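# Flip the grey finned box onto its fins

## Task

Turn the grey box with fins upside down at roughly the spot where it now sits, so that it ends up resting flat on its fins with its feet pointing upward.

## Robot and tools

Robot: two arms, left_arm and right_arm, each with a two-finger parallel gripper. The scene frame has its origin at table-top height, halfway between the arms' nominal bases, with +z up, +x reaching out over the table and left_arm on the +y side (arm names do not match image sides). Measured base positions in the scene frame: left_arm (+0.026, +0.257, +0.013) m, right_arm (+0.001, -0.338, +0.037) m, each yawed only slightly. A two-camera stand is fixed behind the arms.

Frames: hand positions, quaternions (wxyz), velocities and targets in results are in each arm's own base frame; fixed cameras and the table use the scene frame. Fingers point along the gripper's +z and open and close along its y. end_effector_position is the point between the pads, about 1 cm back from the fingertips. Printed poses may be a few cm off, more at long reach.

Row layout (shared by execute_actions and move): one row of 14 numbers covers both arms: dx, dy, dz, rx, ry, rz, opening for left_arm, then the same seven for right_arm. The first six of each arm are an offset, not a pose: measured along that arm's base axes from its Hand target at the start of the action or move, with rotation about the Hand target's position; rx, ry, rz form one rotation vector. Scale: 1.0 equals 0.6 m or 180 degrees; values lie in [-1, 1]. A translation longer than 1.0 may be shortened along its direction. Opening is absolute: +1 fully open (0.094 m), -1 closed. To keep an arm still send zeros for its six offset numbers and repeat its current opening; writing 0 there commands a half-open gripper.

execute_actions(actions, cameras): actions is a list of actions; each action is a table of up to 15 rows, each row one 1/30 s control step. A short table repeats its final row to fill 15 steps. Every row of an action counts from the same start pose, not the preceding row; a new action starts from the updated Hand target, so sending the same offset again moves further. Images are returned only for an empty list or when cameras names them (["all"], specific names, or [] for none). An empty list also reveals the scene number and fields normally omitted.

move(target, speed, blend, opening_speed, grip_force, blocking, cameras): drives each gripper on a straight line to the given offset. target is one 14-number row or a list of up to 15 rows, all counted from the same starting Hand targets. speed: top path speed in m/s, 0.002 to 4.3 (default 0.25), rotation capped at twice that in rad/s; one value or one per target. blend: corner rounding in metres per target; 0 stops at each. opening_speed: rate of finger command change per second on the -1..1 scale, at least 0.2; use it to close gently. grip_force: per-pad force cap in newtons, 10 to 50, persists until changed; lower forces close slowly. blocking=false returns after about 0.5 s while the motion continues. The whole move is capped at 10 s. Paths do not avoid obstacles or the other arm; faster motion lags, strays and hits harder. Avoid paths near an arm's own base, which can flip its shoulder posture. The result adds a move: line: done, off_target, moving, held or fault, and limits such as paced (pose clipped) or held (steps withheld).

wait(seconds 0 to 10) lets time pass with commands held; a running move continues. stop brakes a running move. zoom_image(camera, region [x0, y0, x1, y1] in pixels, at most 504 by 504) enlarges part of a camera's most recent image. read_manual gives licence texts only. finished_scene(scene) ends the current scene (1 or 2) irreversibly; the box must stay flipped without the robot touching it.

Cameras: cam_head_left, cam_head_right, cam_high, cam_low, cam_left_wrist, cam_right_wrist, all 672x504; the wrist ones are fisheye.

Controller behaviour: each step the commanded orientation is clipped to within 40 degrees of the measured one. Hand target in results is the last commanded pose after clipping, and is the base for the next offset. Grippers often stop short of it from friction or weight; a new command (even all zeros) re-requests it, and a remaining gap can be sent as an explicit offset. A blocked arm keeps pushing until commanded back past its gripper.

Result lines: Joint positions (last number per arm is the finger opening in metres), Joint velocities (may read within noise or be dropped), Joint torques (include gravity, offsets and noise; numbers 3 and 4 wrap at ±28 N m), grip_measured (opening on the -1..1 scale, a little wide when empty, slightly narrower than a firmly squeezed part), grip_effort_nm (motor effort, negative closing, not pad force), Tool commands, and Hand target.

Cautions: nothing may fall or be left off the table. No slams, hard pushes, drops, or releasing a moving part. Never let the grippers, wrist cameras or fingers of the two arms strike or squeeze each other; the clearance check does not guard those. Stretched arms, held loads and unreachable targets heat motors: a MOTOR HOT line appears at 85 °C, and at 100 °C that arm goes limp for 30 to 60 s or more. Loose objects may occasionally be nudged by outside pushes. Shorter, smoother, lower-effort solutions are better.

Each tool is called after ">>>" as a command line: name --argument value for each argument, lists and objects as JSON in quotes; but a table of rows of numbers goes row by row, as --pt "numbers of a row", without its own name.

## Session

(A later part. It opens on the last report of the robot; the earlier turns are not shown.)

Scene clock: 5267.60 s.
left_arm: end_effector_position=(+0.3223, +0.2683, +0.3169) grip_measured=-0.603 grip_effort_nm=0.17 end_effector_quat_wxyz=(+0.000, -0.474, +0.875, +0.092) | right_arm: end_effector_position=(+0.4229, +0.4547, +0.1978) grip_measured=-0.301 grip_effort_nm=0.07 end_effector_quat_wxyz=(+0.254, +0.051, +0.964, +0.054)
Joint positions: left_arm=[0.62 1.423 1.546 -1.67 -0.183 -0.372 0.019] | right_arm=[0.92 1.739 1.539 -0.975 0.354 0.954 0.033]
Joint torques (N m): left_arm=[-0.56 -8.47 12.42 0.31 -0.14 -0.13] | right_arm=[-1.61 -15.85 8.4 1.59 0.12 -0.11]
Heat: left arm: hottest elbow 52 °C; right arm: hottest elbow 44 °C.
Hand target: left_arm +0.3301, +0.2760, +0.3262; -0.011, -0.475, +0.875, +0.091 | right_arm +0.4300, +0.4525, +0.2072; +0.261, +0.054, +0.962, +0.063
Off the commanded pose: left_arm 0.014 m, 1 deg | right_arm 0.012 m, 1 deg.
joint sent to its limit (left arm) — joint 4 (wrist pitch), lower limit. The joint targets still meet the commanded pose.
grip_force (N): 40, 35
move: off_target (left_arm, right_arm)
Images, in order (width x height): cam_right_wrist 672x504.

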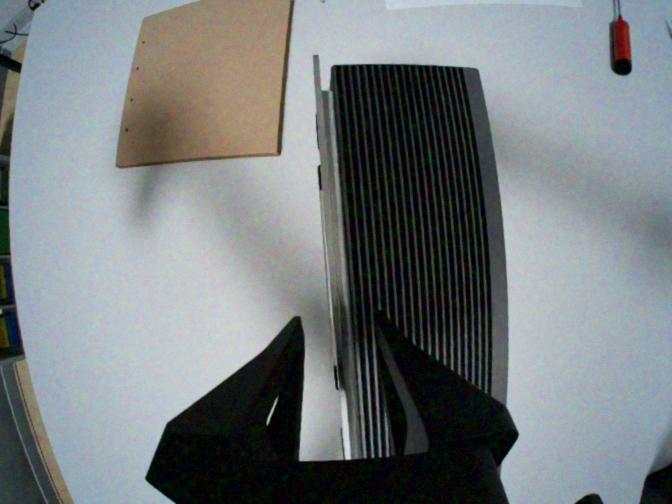

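>>> move --pt "0 0 0 0 0 0 -0.6 0.0138 0.0035 -0.0235 0 0 0 -0.3" --speed 0.04 --cameras '["cam_right_wrist"]'

>>> zoom_image --camera "cam_right_wrist" --region '[270, 240, 490, 450]'

Scene clock: 5311.67 s.
left_arm: end_effector_position=(+0.3223, +0.2683, +0.3169) grip_measured=-0.603 grip_effort_nm=0.17 end_effector_quat_wxyz=(+0.000, -0.474, +0.875, +0.092) | right_arm: end_effector_position=(+0.4289, +0.4567, +0.1983) grip_measured=-0.301 grip_effort_nm=0.07 end_effector_quat_wxyz=(+0.260, +0.052, +0.962, +0.064)
Joint positions: left_arm=[0.62 1.423 1.546 -1.67 -0.183 -0.372 0.019] | right_arm=[0.913 1.739 1.534 -0.942 0.35 0.945 0.033]
Joint torques (N m): left_arm=[-0.56 -8.47 12.4 0.35 -0.15 -0.13] | right_arm=[-1.9 -14.97 8.36 1.74 0.15 -0.14]
Heat: left arm: hottest elbow 52 °C; right arm: hottest elbow 44 °C.
Hand target: left_arm +0.3301, +0.2760, +0.3262; -0.011, -0.475, +0.875, +0.091 | right_arm +0.4383, +0.4546, +0.1931; +0.261, +0.054, +0.962, +0.063
Off the commanded pose: left_arm 0.014 m, 1 deg | right_arm 0.011 m, 0 deg.
joint sent to its limit (left arm) — joint 4 (wrist pitch), lower limit. The joint targets still meet the commanded pose.
grip_force (N): 40, 35
move: off_target (left_arm, right_arm)
Images, in order (width x height): cam_right_wrist 672x504.

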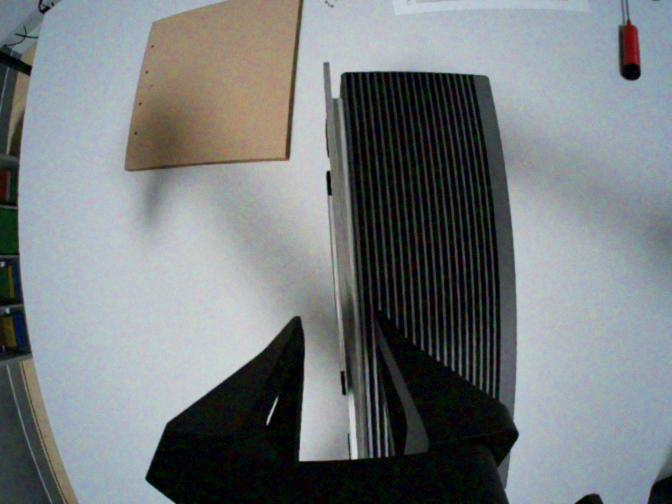

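Scaled by 2.291 from the camera's 672x504 image, which has a finer 960x720 frame.

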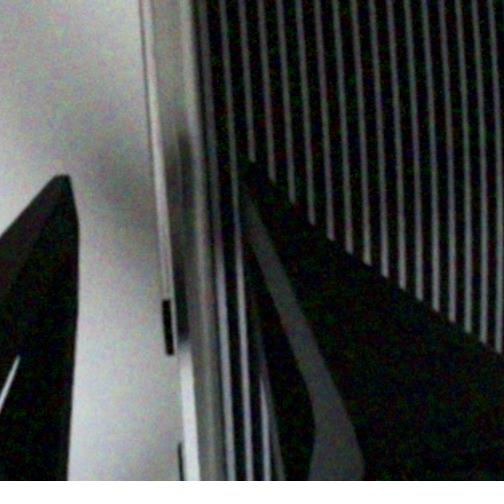

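>>> move --pt "0 0 0 0 0 0 -0.6 0 0 -0.015 0 0 0 -0.3" --speed 0.04

Scene clock: 5319.53 s.
left_arm: end_effector_position=(+0.3223, +0.2683, +0.3169) grip_measured=-0.603 grip_effort_nm=0.17 end_effector_quat_wxyz=(+0.000, -0.474, +0.875, +0.092) | right_arm: end_effector_position=(+0.4288, +0.4567, +0.1889) grip_measured=-0.301 grip_effort_nm=0.07 end_effector_quat_wxyz=(+0.260, +0.052, +0.962, +0.063)
Joint positions: left_arm=[0.62 1.423 1.546 -1.67 -0.183 -0.372 0.019] | right_arm=[0.913 1.744 1.517 -0.921 0.35 0.944 0.033]
Joint torques (N m): left_arm=[-0.44 -8.47 12.42 0.32 -0.15 -0.14] | right_arm=[-1.85 -14.8 8.21 1.8 0.13 -0.2]
Heat: left arm: hottest elbow 52 °C; right arm: hottest elbow 43 °C.
Hand target: left_arm +0.3301, +0.2760, +0.3262; -0.011, -0.475, +0.875, +0.091 | right_arm +0.4382, +0.4545, +0.1840; +0.261, +0.054, +0.962, +0.063
Off the commanded pose: left_arm 0.014 m, 1 deg | right_arm 0.011 m, 0 deg.
joint sent to its limit (left arm) — joint 4 (wrist pitch), lower limit. The joint targets still meet the commanded pose.
grip_force (N): 40, 35
move: off_target (left_arm, right_arm)

>>> move --pt "0 0 0 0 0 0 -0.6 0 -0.002 -0.0117 0 0 0 -0.3" --speed 0.04 --cameras '["cam_right_wrist","cam_low","cam_head_left"]'

>>> zoom_image --camera "cam_right_wrist" --region '[270, 240, 490, 450]'

Scene clock: 5325.87 s.
left_arm: end_effector_position=(+0.3223, +0.2683, +0.3169) grip_measured=-0.603 grip_effort_nm=0.17 end_effector_quat_wxyz=(+0.000, -0.474, +0.875, +0.092) | right_arm: end_effector_position=(+0.4291, +0.4556, +0.1827) grip_measured=-0.301 grip_effort_nm=0.07 end_effector_quat_wxyz=(+0.260, +0.052, +0.962, +0.064)
Joint positions: left_arm=[0.62 1.423 1.546 -1.67 -0.183 -0.372 0.019] | right_arm=[0.911 1.745 1.501 -0.902 0.349 0.943 0.033]
Joint torques (N m): left_arm=[-0.5 -8.35 12.44 0.38 -0.14 -0.13] | right_arm=[-1.79 -15.79 8.43 1.65 0.12 -0.16]
Heat: left arm: hottest elbow 53 °C; right arm: hottest elbow 43 °C.
Hand target: left_arm +0.3301, +0.2760, +0.3262; -0.011, -0.475, +0.875, +0.091 | right_arm +0.4384, +0.4534, +0.1771; +0.261, +0.054, +0.962, +0.064
Off the commanded pose: left_arm 0.014 m, 1 deg | right_arm 0.011 m, 0 deg.
joint sent to its limit (left arm) — joint 4 (wrist pitch), lower limit. The joint targets still meet the commanded pose.
grip_force (N): 40, 35
move: off_target (left_arm, right_arm)
Images, in order (width x height): cam_head_left 672x504, cam_low 672x504, cam_right_wrist 672x504.

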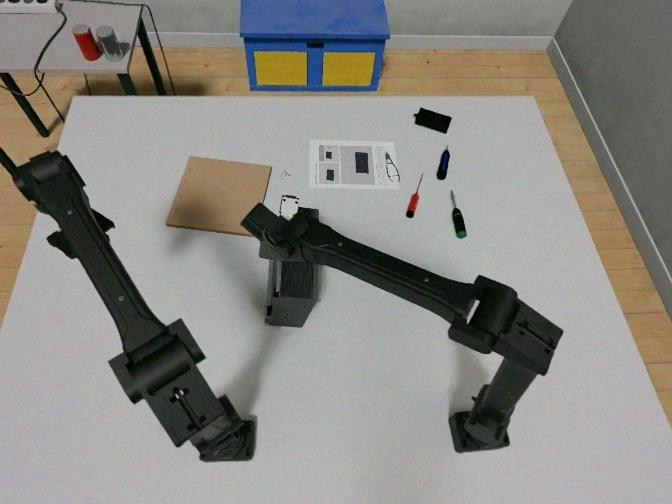

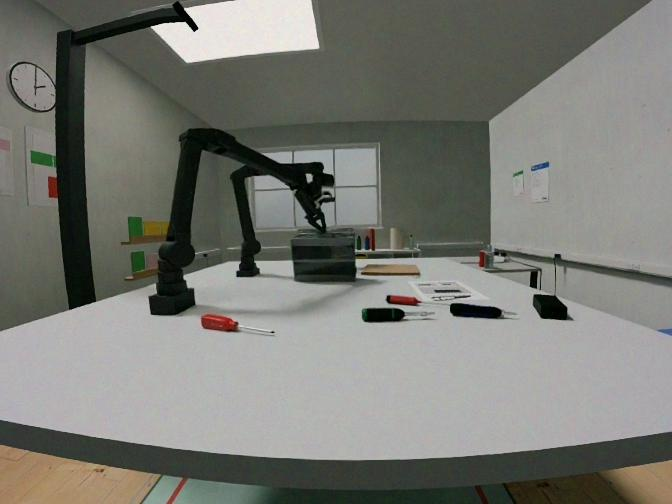

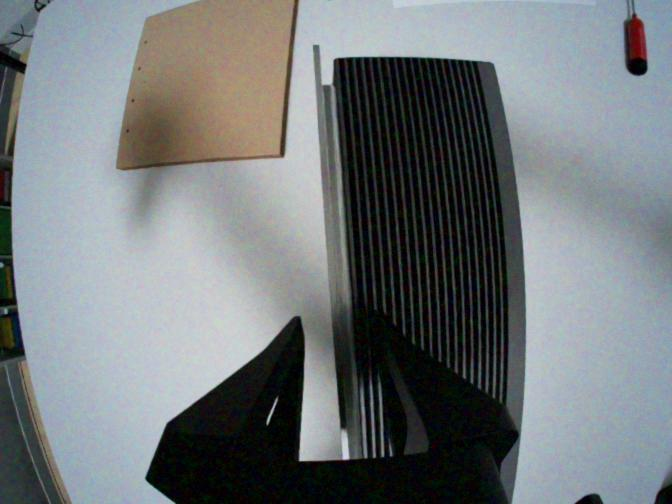

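Scaled by 2.291 from the camera's 672x504 image, which has a finer 960x720 frame.

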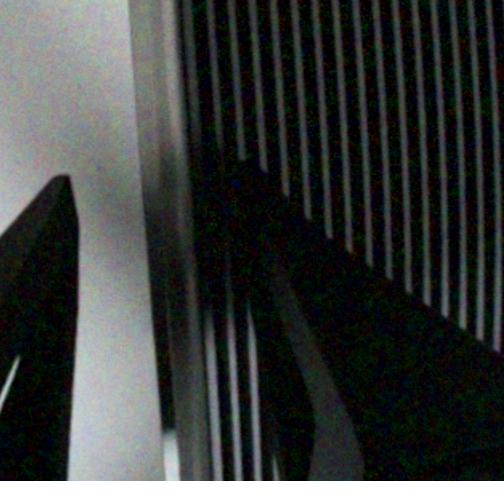

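>>> move --pt "0 0 0 0 0 0 -0.6 0 0 0 0 0 0 -1.0" --speed 0.04 --opening_speed 0.3 --grip_force '[40,45]' --cameras '["cam_right_wrist"]'

>>> zoom_image --camera "cam_right_wrist" --region '[270, 240, 490, 450]'

Scene clock: 5337.23 s.
left_arm: end_effector_position=(+0.3223, +0.2683, +0.3169) grip_measured=-0.603 grip_effort_nm=0.17 end_effector_quat_wxyz=(+0.000, -0.474, +0.875, +0.092) | right_arm: end_effector_position=(+0.4291, +0.4564, +0.1825) grip_measured=-0.921 grip_effort_nm=-0.94 end_effector_quat_wxyz=(+0.260, +0.053, +0.962, +0.066)
Joint positions: left_arm=[0.62 1.423 1.546 -1.67 -0.183 -0.372 0.019] | right_arm=[0.911 1.746 1.501 -0.899 0.346 0.946 0.004]
Joint torques (N m): left_arm=[-0.5 -8.35 12.42 0.32 -0.15 -0.14] | right_arm=[-2.2 -14.51 8.31 1.85 0.28 -0.23]
Heat: left arm: hottest elbow 53 °C; right arm: hottest elbow 42 °C.
Hand target: left_arm +0.3301, +0.2760, +0.3262; -0.011, -0.475, +0.875, +0.091 | right_arm +0.4384, +0.4533, +0.1770; +0.261, +0.054, +0.962, +0.063
Off the commanded pose: left_arm 0.014 m, 1 deg | right_arm 0.011 m, 0 deg.
joint sent to its limit (left arm) — joint 4 (wrist pitch), lower limit. The joint targets still meet the commanded pose.
grip_force (N): 40, 45
move: off_target (left_arm, right_arm)
Images, in order (width x height): cam_right_wrist 672x504.

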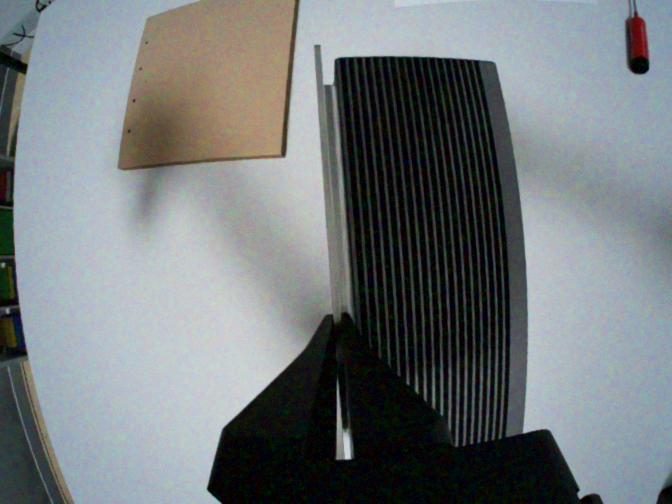

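Scaled by 2.291 from the camera's 672x504 image, which has a finer 960x720 frame.

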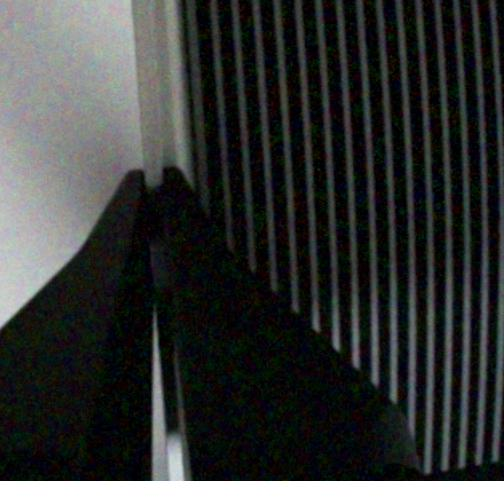

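>>> move --pt "0 0 0 0 0 0 -0.6 -0.0055 -0.069 0.0128 0.0631 -0.0051 0 -1.0" --speed 0.05 --cameras '["cam_right_wrist","cam_low"]'

Scene clock: 5374.03 s.
left_arm: end_effector_position=(+0.3223, +0.2683, +0.3169) grip_measured=-0.603 grip_effort_nm=0.17 end_effector_quat_wxyz=(+0.000, -0.474, +0.875, +0.092) | right_arm: end_effector_position=(+0.4266, +0.4214, +0.1877) grip_measured=-0.928 grip_effort_nm=-0.95 end_effector_quat_wxyz=(+0.260, +0.080, +0.948, +0.163)
Joint positions: left_arm=[0.62 1.423 1.546 -1.67 -0.183 -0.372 0.019] | right_arm=[0.84 1.594 1.283 -0.668 0.209 0.944 0.003]
Joint torques (N m): left_arm=[-0.32 -8.41 12.41 0.34 -0.14 -0.13] | right_arm=[-2.14 -13.86 7.51 1.68 -0.01 -0.27]
Heat: left arm: hottest elbow 53 °C; right arm: hottest elbow 41 °C.
Hand target: left_arm +0.3301, +0.2760, +0.3262; -0.011, -0.475, +0.875, +0.091 | right_arm +0.4349, +0.4120, +0.1846; +0.262, +0.079, +0.949, +0.159
Off the commanded pose: left_arm 0.014 m, 1 deg | right_arm 0.013 m, 1 deg.
joint sent to its limit (left arm) — joint 4 (wrist pitch), lower limit. The joint targets still meet the commanded pose.
grip_force (N): 40, 45
move: off_target (left_arm, right_arm)
Images, in order (width x height): cam_low 672x504, cam_right_wrist 672x504.

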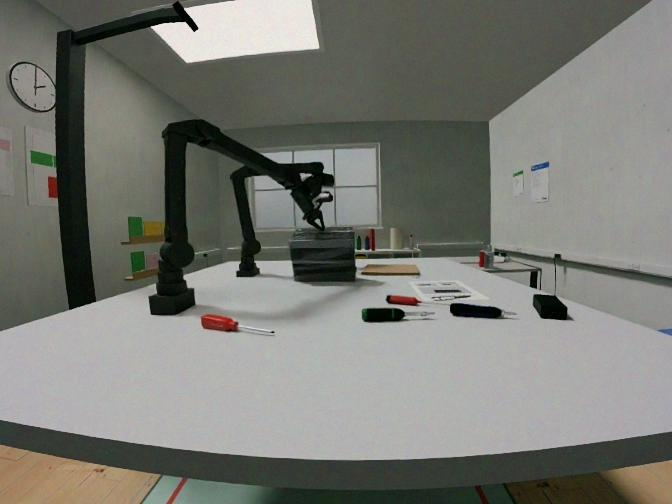

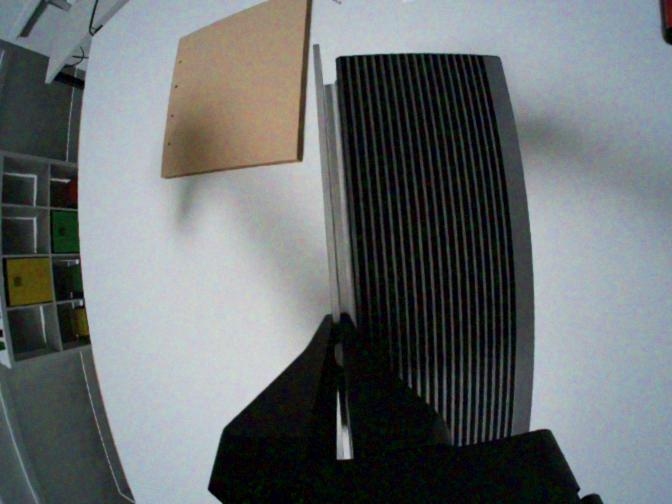

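>>> move --pt "0 0 0 0 0 0 -0.6 -0.005 -0.0615 -0.001 0.0553 -0.0045 0 -1.0" --speed 0.05

Scene clock: 5385.53 s.
left_arm: end_effector_position=(+0.3223, +0.2683, +0.3169) grip_measured=-0.603 grip_effort_nm=0.16 end_effector_quat_wxyz=(+0.000, -0.474, +0.875, +0.092) | right_arm: end_effector_position=(+0.4231, +0.3816, +0.1877) grip_measured=-0.928 grip_effort_nm=-0.95 end_effector_quat_wxyz=(+0.257, +0.099, +0.930, +0.243)
Joint positions: left_arm=[0.62 1.423 1.546 -1.67 -0.183 -0.372 0.019] | right_arm=[0.756 1.469 1.093 -0.474 0.069 0.942 0.003]
Joint torques (N m): left_arm=[-0.38 -8.53 12.41 0.32 -0.14 -0.14] | right_arm=[-2.26 -10.64 8.12 2.06 -0.11 -0.26]
Heat: left arm: hottest elbow 53 °C; right arm: hottest elbow 41 °C.
Hand target: left_arm +0.3301, +0.2760, +0.3262; -0.011, -0.475, +0.875, +0.091 | right_arm +0.4319, +0.3750, +0.1840; +0.261, +0.100, +0.929, +0.241
Off the commanded pose: left_arm 0.014 m, 1 deg | right_arm 0.012 m, 1 deg.
joint sent to its limit (left arm) — joint 4 (wrist pitch), lower limit. The joint targets still meet the commanded pose.
grip_force (N): 40, 45
move: off_target (left_arm, right_arm)

>>> move --pt "0 0 0 0 0 0 -0.6 -0.0048 -0.0607 -0.011 0.0553 -0.0045 0 -1.0" --speed 0.04 --cameras '["cam_right_wrist"]'

Scene clock: 5392.83 s.
left_arm: end_effector_position=(+0.3223, +0.2683, +0.3169) grip_measured=-0.603 grip_effort_nm=0.17 end_effector_quat_wxyz=(+0.000, -0.474, +0.875, +0.092) | right_arm: end_effector_position=(+0.4197, +0.3420, +0.1807) grip_measured=-0.929 grip_effort_nm=-0.94 end_effector_quat_wxyz=(+0.253, +0.118, +0.905, +0.322)
Joint positions: left_arm=[0.62 1.423 1.546 -1.67 -0.183 -0.372 0.019] | right_arm=[0.656 1.375 0.916 -0.273 -0.089 0.955 0.003]
Joint torques (N m): left_arm=[-0.5 -8.41 12.42 0.34 -0.15 -0.14] | right_arm=[-2.2 -8.59 8.21 2.62 -0.15 -0.18]
Heat: left arm: hottest elbow 53 °C; right arm: hottest elbow 41 °C.
Hand target: left_arm +0.3301, +0.2760, +0.3262; -0.011, -0.475, +0.875, +0.091 | right_arm +0.4292, +0.3386, +0.1775; +0.258, +0.121, +0.903, +0.321
Off the commanded pose: left_arm 0.014 m, 1 deg | right_arm 0.011 m, 1 deg.
joint sent to its limit (left arm) — joint 4 (wrist pitch), lower limit. The joint targets still meet the commanded pose.
grip_force (N): 40, 45
move: off_target (left_arm, right_arm)
Images, in order (width x height): cam_right_wrist 672x504.

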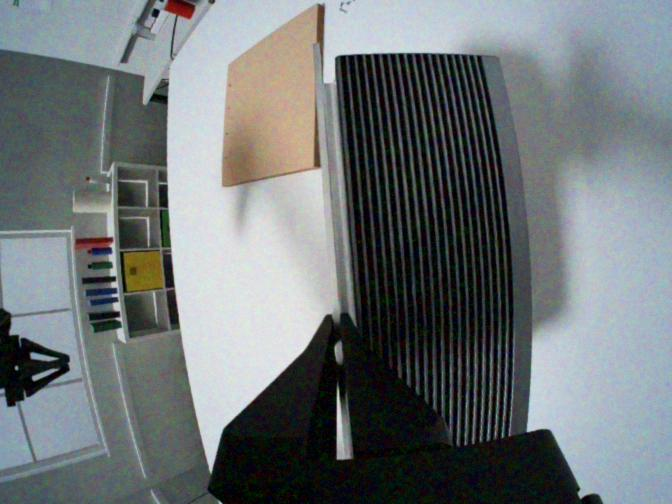

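>>> move --pt "0 0 0 0 0 0 -0.6 -0.0046 -0.0577 -0.0212 0.0553 -0.0045 0 -1.0" --speed 0.04

Scene clock: 5402.33 s.
left_arm: end_effector_position=(+0.3223, +0.2683, +0.3169) grip_measured=-0.603 grip_effort_nm=0.17 end_effector_quat_wxyz=(+0.000, -0.474, +0.875, +0.092) | right_arm: end_effector_position=(+0.4168, +0.3046, +0.1660) grip_measured=-0.929 grip_effort_nm=-0.95 end_effector_quat_wxyz=(+0.247, +0.134, +0.873, +0.398)
Joint positions: left_arm=[0.62 1.423 1.546 -1.67 -0.183 -0.372 0.019] | right_arm=[0.544 1.328 0.753 -0.045 -0.263 0.984 0.003]
Joint torques (N m): left_arm=[-0.5 -8.35 12.44 0.35 -0.15 -0.13] | right_arm=[-1.14 -7.06 8.39 2.93 0.1 -0.02]
Heat: left arm: hottest elbow 53 °C; right arm: hottest elbow 42 °C.
Hand target: left_arm +0.3301, +0.2760, +0.3262; -0.011, -0.475, +0.875, +0.091 | right_arm +0.4264, +0.3040, +0.1647; +0.253, +0.141, +0.870, +0.399
Off the commanded pose: left_arm 0.014 m, 1 deg | right_arm 0.010 m, 1 deg.
joint sent to its limit (left arm) — joint 4 (wrist pitch), lower limit. The joint targets still meet the commanded pose.
grip_force (N): 40, 45
move: off_target (left_arm)

>>> move --pt "0 0 0 0 0 0 -0.6 -0.0043 -0.053 -0.030 0.0553 -0.0045 0 -1.0" --speed 0.04 --cameras '["cam_right_wrist","cam_low"]'

Scene clock: 5411.43 s.
left_arm: end_effector_position=(+0.3223, +0.2683, +0.3169) grip_measured=-0.603 grip_effort_nm=0.17 end_effector_quat_wxyz=(+0.000, -0.474, +0.875, +0.092) | right_arm: end_effector_position=(+0.4136, +0.2664, +0.1429) grip_measured=-0.921 grip_effort_nm=-0.95 end_effector_quat_wxyz=(+0.242, +0.156, +0.836, +0.467)
Joint positions: left_arm=[0.62 1.423 1.546 -1.67 -0.183 -0.372 0.019] | right_arm=[0.425 1.343 0.602 0.227 -0.429 1.048 0.004]
Joint torques (N m): left_arm=[-0.44 -8.53 12.44 0.34 -0.14 -0.13] | right_arm=[-0.21 -5.54 8.57 3.06 0 0.08]
Heat: left arm: hottest elbow 53 °C; right arm: hottest elbow 42 °C.
Hand target: left_arm +0.3301, +0.2760, +0.3262; -0.011, -0.475, +0.875, +0.091 | right_arm +0.4237, +0.2722, +0.1466; +0.245, +0.159, +0.830, +0.474
Off the commanded pose: left_arm 0.014 m, 1 deg | right_arm 0.012 m, 1 deg.
joint sent to its limit (left arm) — joint 4 (wrist pitch), lower limit. The joint targets still meet the commanded pose.
grip_force (N): 40, 45
move: off_target (left_arm, right_arm)
Images, in order (width x height): cam_low 672x504, cam_right_wrist 672x504.

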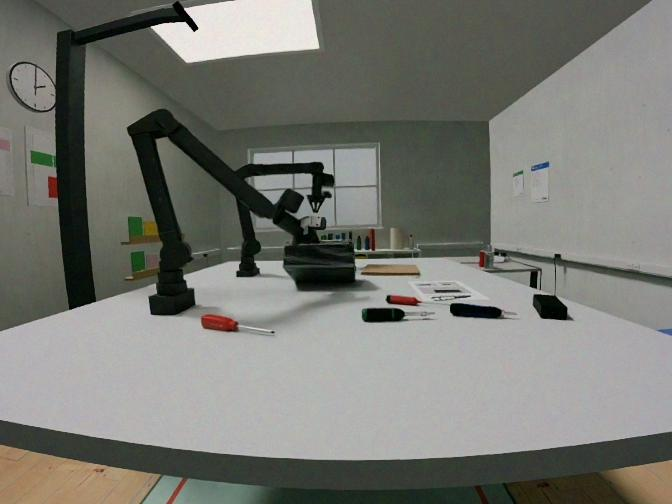

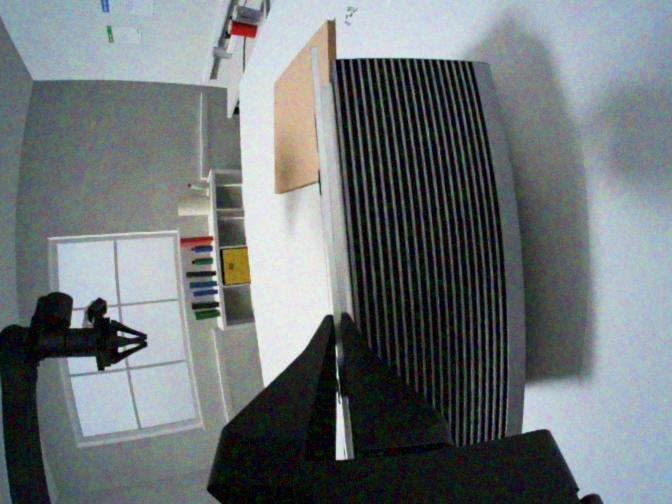

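>>> move --pt "0 0 0 0 0 0 -0.6 -0.0038 -0.0472 -0.039 0.0553 -0.0045 0 -1.0" --speed 0.04

Scene clock: 5419.37 s.
left_arm: end_effector_position=(+0.3223, +0.2683, +0.3169) grip_measured=-0.603 grip_effort_nm=0.17 end_effector_quat_wxyz=(+0.000, -0.474, +0.875, +0.092) | right_arm: end_effector_position=(+0.4123, +0.2347, +0.1062) grip_measured=-0.894 grip_effort_nm=-0.95 end_effector_quat_wxyz=(+0.231, +0.181, +0.798, +0.527)
Joint positions: left_arm=[0.62 1.423 1.546 -1.67 -0.183 -0.372 0.019] | right_arm=[0.318 1.475 0.487 0.574 -0.575 1.145 0.005]
Joint torques (N m): left_arm=[-0.62 -8.47 12.4 0.36 -0.15 -0.13] | right_arm=[-0.21 -8.47 7.35 3.15 -0.53 0.2]
Heat: left arm: hottest elbow 53 °C; right arm: hottest elbow 42 °C.
Hand target: left_arm +0.3301, +0.2760, +0.3262; -0.011, -0.475, +0.875, +0.091 | right_arm +0.4215, +0.2438, +0.1234; +0.237, +0.176, +0.784, +0.546
Off the commanded pose: left_arm 0.014 m, 1 deg | right_arm 0.021 m, 3 deg.
joint sent to its limit (left arm) — joint 4 (wrist pitch), lower limit. The joint targets still meet the commanded pose.
grip_force (N): 40, 45
move: off_target (left_arm, right_arm)

>>> move --pt "0 0 0 0 0 0 -0.6 -0.002 -0.025 -0.04 0.0665 -0.0053 0 -1.0" --speed 0.04 --cameras '["cam_right_wrist","cam_low"]'

Scene clock: 5432.27 s.
left_arm: end_effector_position=(+0.3223, +0.2683, +0.3169) grip_measured=-0.603 grip_effort_nm=0.17 end_effector_quat_wxyz=(+0.000, -0.474, +0.875, +0.092) | right_arm: end_effector_position=(+0.4101, +0.2215, +0.0750) grip_measured=-0.893 grip_effort_nm=-0.95 end_effector_quat_wxyz=(+0.215, +0.206, +0.742, +0.601)
Joint positions: left_arm=[0.62 1.423 1.546 -1.67 -0.183 -0.372 0.019] | right_arm=[0.258 1.732 0.427 1.064 -0.684 1.344 0.005]
Joint torques (N m): left_arm=[-0.5 -8.47 12.4 0.34 -0.14 -0.13] | right_arm=[-0.15 -10.46 5.16 3.79 -0.59 0.35]
Heat: left arm: hottest elbow 54 °C; right arm: hottest elbow 41 °C.
Hand target: left_arm +0.3301, +0.2760, +0.3262; -0.011, -0.475, +0.875, +0.091 | right_arm +0.4203, +0.2288, +0.0994; +0.224, +0.196, +0.721, +0.626
Off the commanded pose: left_arm 0.014 m, 1 deg | right_arm 0.027 m, 4 deg.
joint sent to its limit (left arm) — joint 4 (wrist pitch), lower limit. The joint targets still meet the commanded pose.
grip_force (N): 40, 45
move: off_target (left_arm, right_arm)
Images, in order (width x height): cam_low 672x504, cam_right_wrist 672x504.

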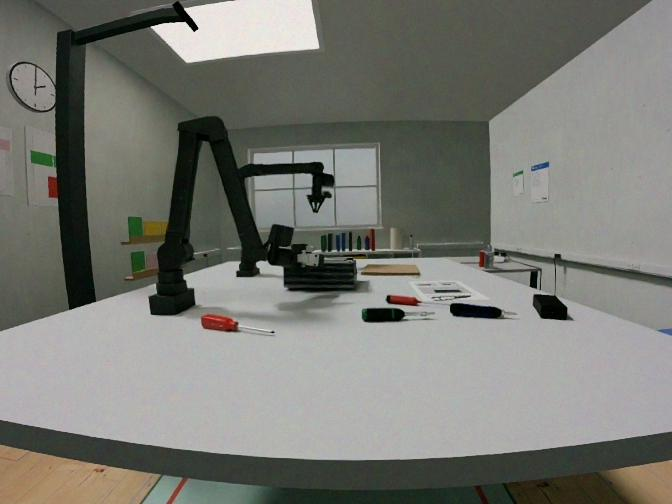

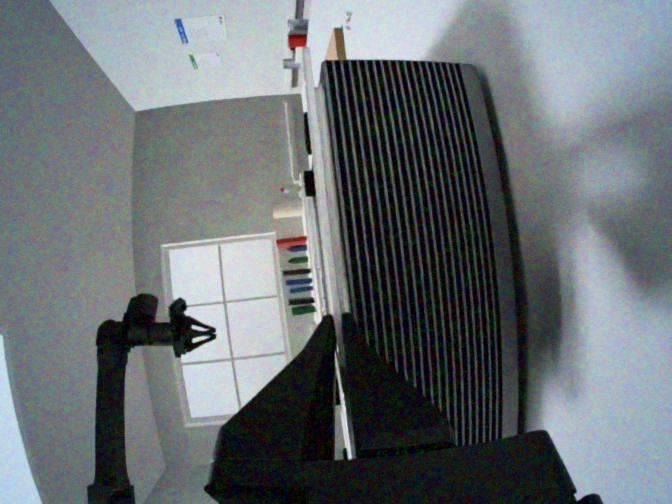

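>>> move --pt "0 0 0 0 0 0 -0.6 -0.002 -0.022 -0.022 0.0609 -0.0049 0 -1.0" --speed 0.03 --cameras '["cam_right_wrist","cam_low"]'

Scene clock: 5445.10 s.
left_arm: end_effector_position=(+0.3223, +0.2683, +0.3169) grip_measured=-0.603 grip_effort_nm=0.17 end_effector_quat_wxyz=(+0.000, -0.474, +0.875, +0.092) | right_arm: end_effector_position=(+0.4073, +0.2158, +0.0634) grip_measured=-0.922 grip_effort_nm=-0.95 end_effector_quat_wxyz=(+0.205, +0.215, +0.681, +0.669)
Joint positions: left_arm=[0.62 1.423 1.546 -1.67 -0.183 -0.372 0.019] | right_arm=[0.232 1.979 0.431 1.521 -0.737 1.56 0.004]
Joint torques (N m): left_arm=[-0.56 -8.29 12.42 0.36 -0.14 -0.13] | right_arm=[-1.9 -11.75 3.25 3.88 -0.36 0.59]
Heat: left arm: hottest elbow 54 °C; right arm: hottest elbow 40 °C.
Hand target: left_arm +0.3301, +0.2760, +0.3262; -0.011, -0.475, +0.875, +0.091 | right_arm +0.4191, +0.2156, +0.0861; +0.209, +0.211, +0.656, +0.693
Off the commanded pose: left_arm 0.014 m, 1 deg | right_arm 0.026 m, 4 deg.
joint sent to its limit (left arm) — joint 4 (wrist pitch), lower limit. The joint targets still meet the commanded pose.
grip_force (N): 40, 45
move: off_target (left_arm, right_arm)
Images, in order (width x height): cam_low 672x504, cam_right_wrist 672x504.

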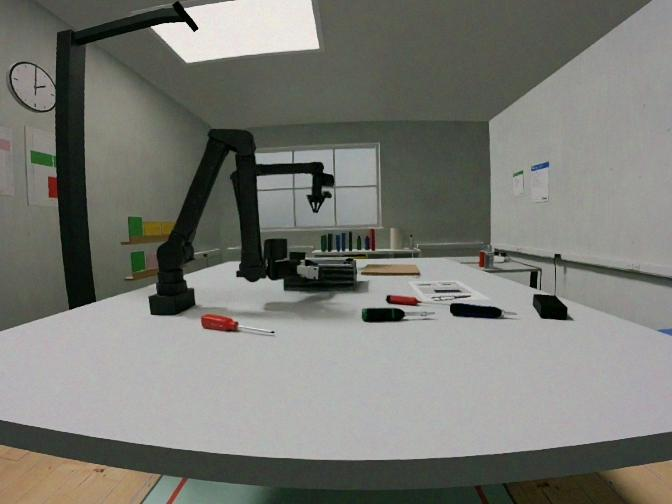

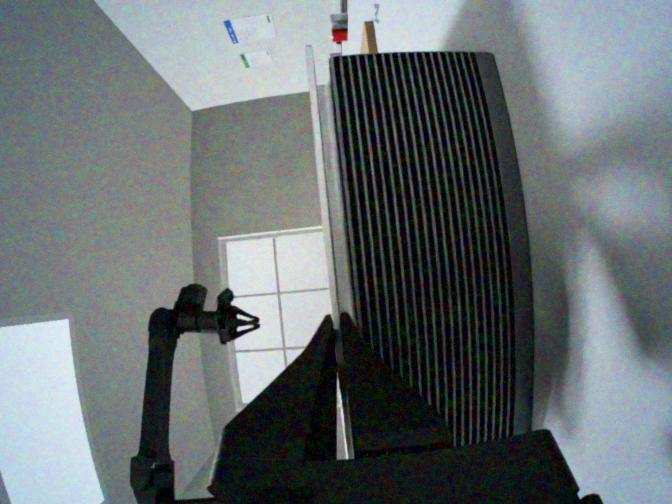

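>>> move --pt "0 0 0 0 0 0 -0.6 0 -0.005 -0.025 0 0 0 -1.0" --speed 0.03 --cameras '["cam_right_wrist","cam_low","cam_high"]'

Scene clock: 5454.03 s.
left_arm: end_effector_position=(+0.3223, +0.2683, +0.3169) grip_measured=-0.603 grip_effort_nm=0.16 end_effector_quat_wxyz=(+0.000, -0.474, +0.875, +0.092) | right_arm: end_effector_position=(+0.4073, +0.2158, +0.0630) grip_measured=-0.927 grip_effort_nm=-0.95 end_effector_quat_wxyz=(+0.206, +0.207, +0.678, +0.674)
Joint positions: left_arm=[0.62 1.423 1.546 -1.67 -0.183 -0.372 0.019] | right_arm=[0.228 1.999 0.437 1.555 -0.751 1.565 0.003]
Joint torques (N m): left_arm=[-0.38 -8.29 12.44 0.35 -0.14 -0.14] | right_arm=[-1.55 -10.05 3.11 2.97 -0.21 0.35]
Heat: left arm: hottest elbow 54 °C; right arm: hottest elbow 39 °C.
Hand target: left_arm +0.3301, +0.2760, +0.3262; -0.011, -0.475, +0.875, +0.091 | right_arm +0.4191, +0.2126, +0.0711; +0.209, +0.211, +0.656, +0.693
Off the commanded pose: left_arm 0.014 m, 1 deg | right_arm 0.015 m, 3 deg.
joint sent to its limit (left arm) — joint 4 (wrist pitch), lower limit. The joint targets still meet the commanded pose.
joint sent to its limit (right arm) — joint 4 (wrist pitch), upper limit. The joint targets still meet the commanded pose.
grip_force (N): 40, 45
move: off_target (left_arm, right_arm)
Images, in order (width x height): cam_high 672x504, cam_low 672x504, cam_right_wrist 672x504.

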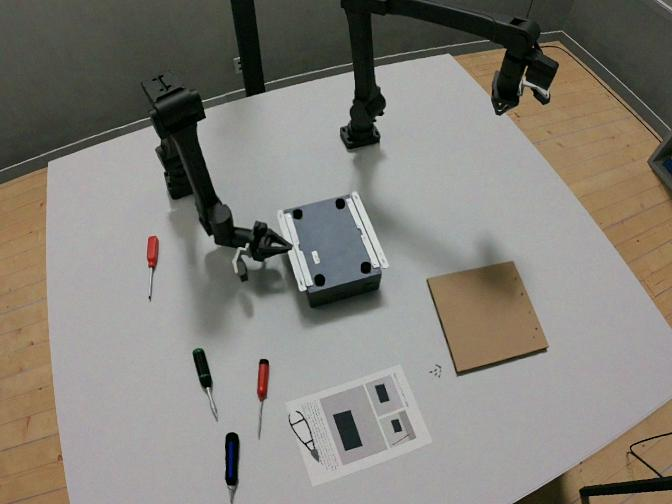

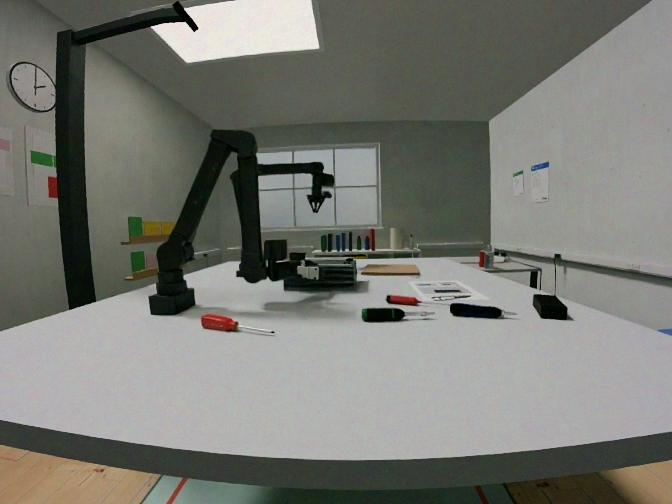

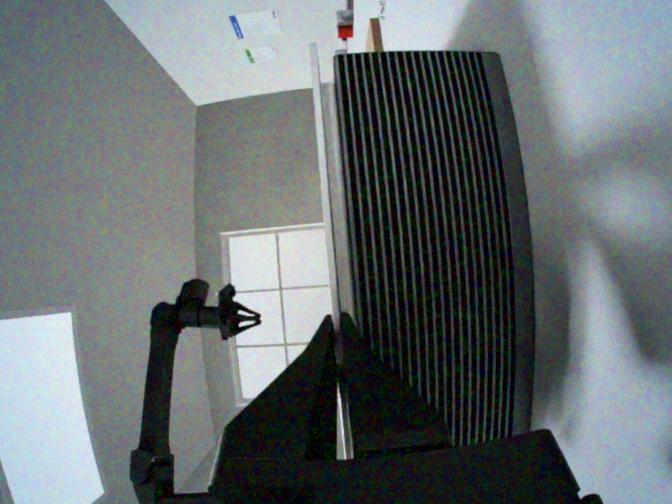

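>>> execute_actions --actions '[]'

Scene clock: 5479.17 s.
left_arm: end_effector_position=(+0.3223, +0.2683, +0.3169) grip_measured=-0.603 grip_effort_nm=0.17 end_effector_quat_wxyz=(+0.000, -0.474, +0.875, +0.092) | right_arm: end_effector_position=(+0.4072, +0.2158, +0.0629) grip_measured=-0.927 grip_effort_nm=-0.95 end_effector_quat_wxyz=(+0.206, +0.207, +0.678, +0.674)
Joint positions: left_arm=[0.62 1.423 1.546 -1.67 -0.183 -0.372 0.019] | right_arm=[0.228 2 0.437 1.555 -0.751 1.565 0.003]
Joint velocities: within noise
Joint torques (N m): left_arm=[-0.56 -8.35 12.4 0.31 -0.15 -0.14] | right_arm=[-1.73 -10.23 3.23 2.86 -0.27 0.36]
Heat: left arm: hottest elbow 54 °C; right arm: hottest elbow 37 °C.
Hand target: left_arm +0.3301, +0.2760, +0.3262; -0.011, -0.475, +0.875, +0.091 | right_arm +0.4191, +0.2126, +0.0710; +0.209, +0.212, +0.656, +0.693
Tool commands: left_gripper/opening=-0.6 right_gripper/opening=-1.0
Off the commanded pose: left_arm 0.014 m, 1 deg | right_arm 0.015 m, 3 deg.
grip_force (N): 40, 45

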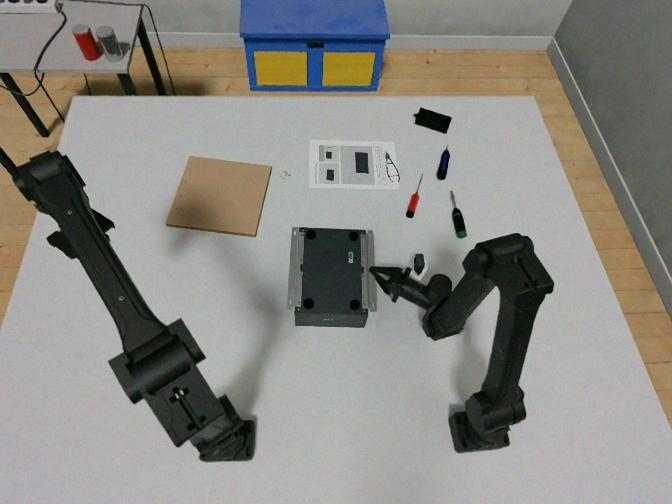

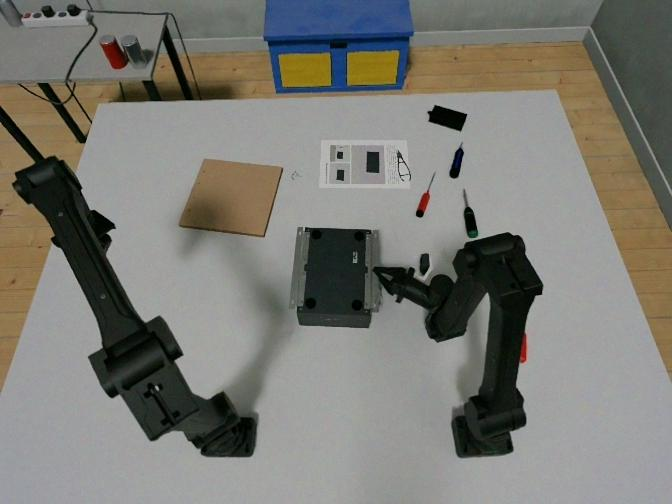

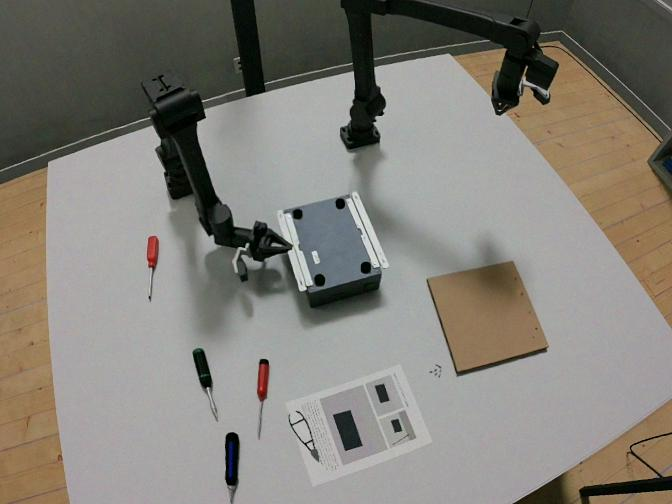

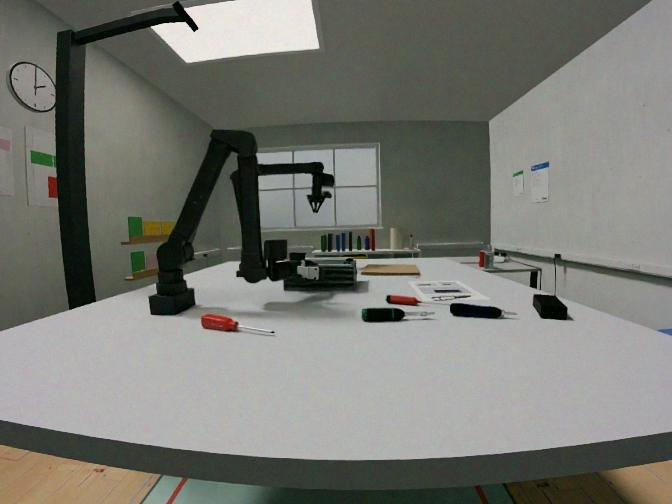

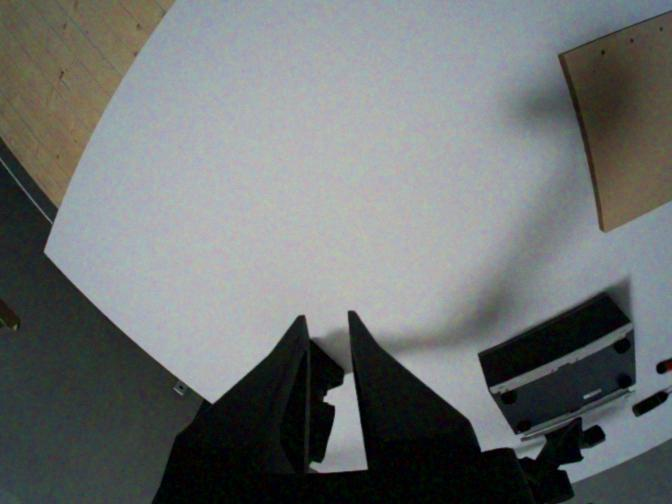

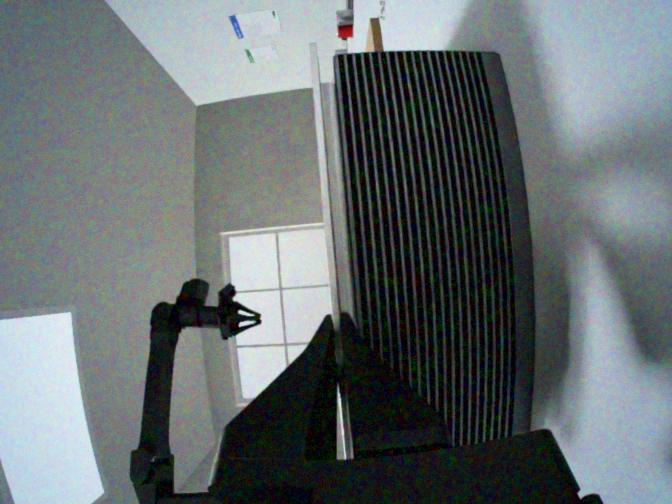

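>>> move --target '[0,0,0,0,0,0,-0.6,0,0.075,0,0,0,0,-1.0]' --speed 0.05 --cameras '["cam_head_left","cam_high","cam_right_wrist"]'

Scene clock: 5490.90 s.
left_arm: end_effector_position=(+0.3223, +0.2683, +0.3169) grip_measured=-0.603 grip_effort_nm=0.17 end_effector_quat_wxyz=(+0.000, -0.474, +0.875, +0.092) | right_arm: end_effector_position=(+0.4139, +0.2359, +0.0631) grip_measured=-0.927 grip_effort_nm=-0.94 end_effector_quat_wxyz=(+0.223, +0.223, +0.670, +0.673)
Joint positions: left_arm=[0.62 1.423 1.546 -1.67 -0.183 -0.372 0.019] | right_arm=[0.303 2.011 0.455 1.561 -0.626 1.575 0.003]
Joint torques (N m): left_arm=[-0.38 -8.35 12.44 0.32 -0.15 -0.14] | right_arm=[2.73 -9.76 4.34 2.65 0.09 0.35]
Heat: left arm: hottest elbow 54 °C; right arm: hottest elbow 37 °C.
Hand target: left_arm +0.3301, +0.2760, +0.3262; -0.011, -0.475, +0.875, +0.091 | right_arm +0.4192, +0.2577, +0.0711; +0.209, +0.211, +0.656, +0.693
Off the commanded pose: left_arm 0.014 m, 1 deg | right_arm 0.024 m, 3 deg.
joint sent to its limit (left arm) — joint 4 (wrist pitch), lower limit. The joint targets still meet the commanded pose.
joint sent to its limit (right arm) — joint 4 (wrist pitch), upper limit. The joint targets still meet the commanded pose.
grip_force (N): 40, 45
move: off_target (left_arm, right_arm)
Images, in order (width x height): cam_head_left 672x504, cam_high 672x504, cam_right_wrist 672x504.

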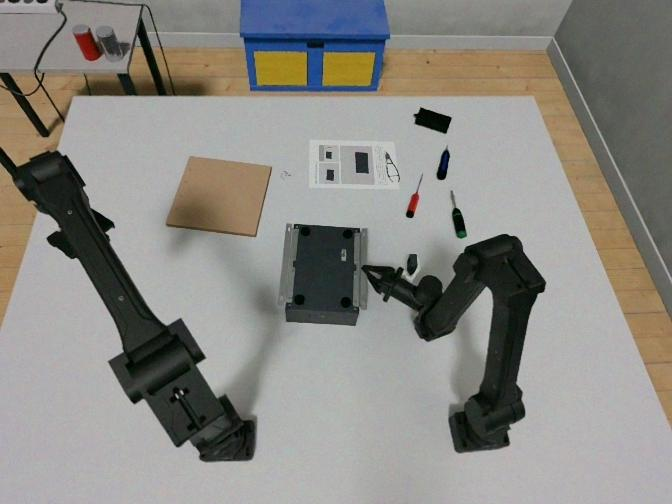

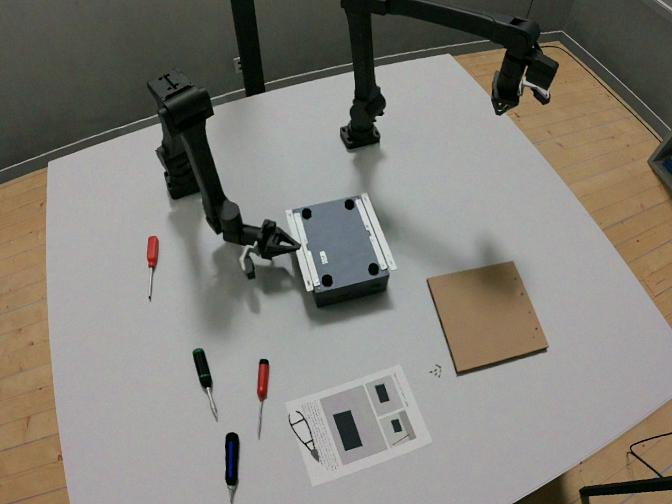

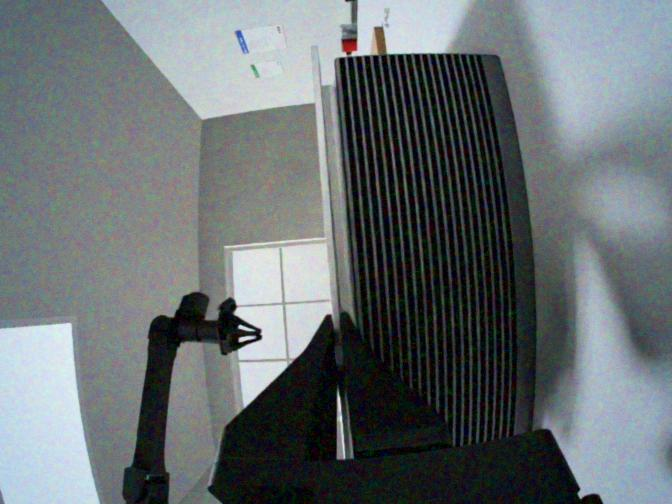

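>>> move --target '[0,0,0,0,0,0,-0.6,-0.015,0.05,0,0,0,0,-1.0]' --speed 0.05 --cameras '["cam_head_left","cam_high","cam_right_wrist"]'

Scene clock: 5499.33 s.
left_arm: end_effector_position=(+0.3223, +0.2683, +0.3169) grip_measured=-0.603 grip_effort_nm=0.17 end_effector_quat_wxyz=(+0.000, -0.474, +0.875, +0.092) | right_arm: end_effector_position=(+0.4135, +0.2572, +0.0631) grip_measured=-0.927 grip_effort_nm=-0.95 end_effector_quat_wxyz=(+0.234, +0.233, +0.664, +0.671)
Joint positions: left_arm=[0.62 1.423 1.546 -1.67 -0.183 -0.372 0.019] | right_arm=[0.38 2.017 0.466 1.562 -0.518 1.578 0.003]
Joint torques (N m): left_arm=[-0.5 -8.41 12.44 0.32 -0.14 -0.14] | right_arm=[3.14 -9.76 4.03 2.73 -0.68 0.27]
Heat: left arm: hottest elbow 54 °C; right arm: hottest elbow 37 °C.
Hand target: left_arm +0.3301, +0.2760, +0.3262; -0.011, -0.475, +0.875, +0.091 | right_arm +0.4101, +0.2876, +0.0711; +0.209, +0.211, +0.656, +0.693
Off the commanded pose: left_arm 0.014 m, 1 deg | right_arm 0.032 m, 5 deg.
joint sent to its limit (left arm) — joint 4 (wrist pitch), lower limit. The joint targets still meet the commanded pose.
joint sent to its limit (right arm) — joint 4 (wrist pitch), upper limit. The joint targets still meet the commanded pose.
grip_force (N): 40, 45
move: off_target (left_arm, right_arm)
Images, in order (width x height): cam_head_left 672x504, cam_high 672x504, cam_right_wrist 672x504.

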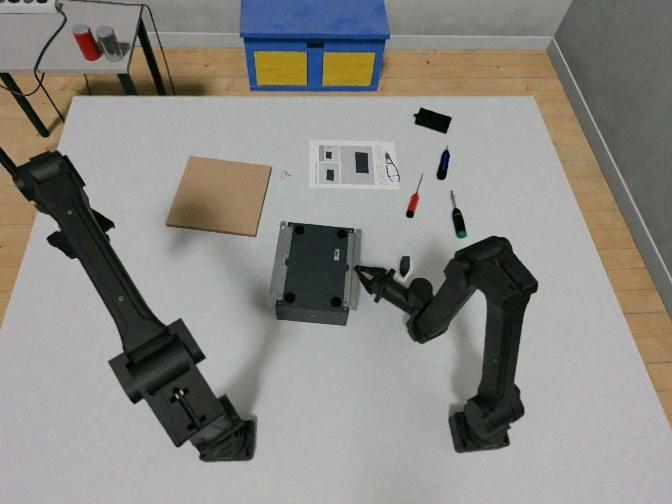

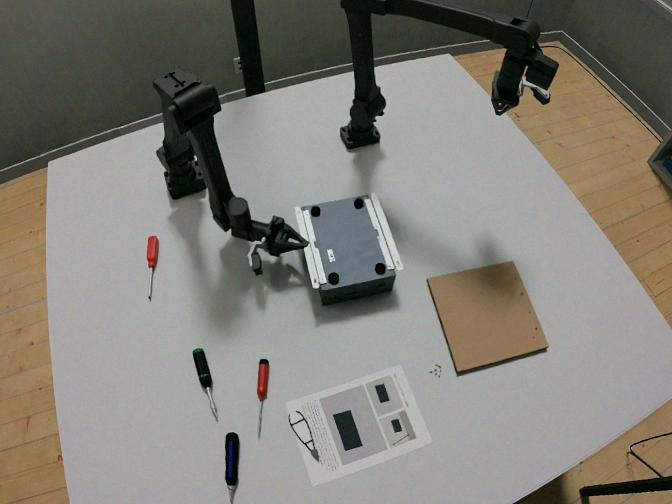

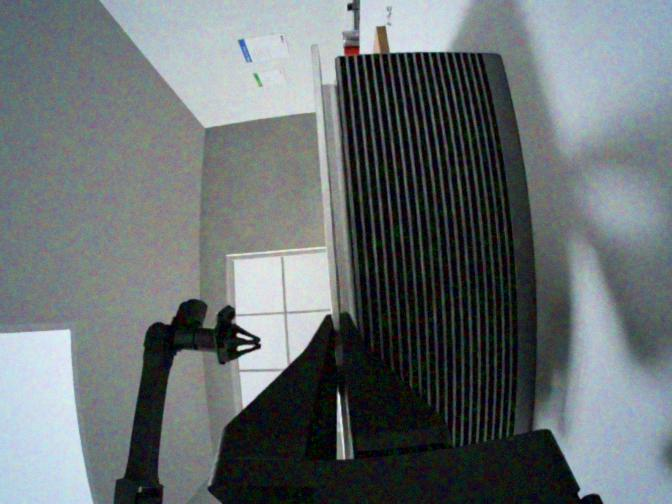

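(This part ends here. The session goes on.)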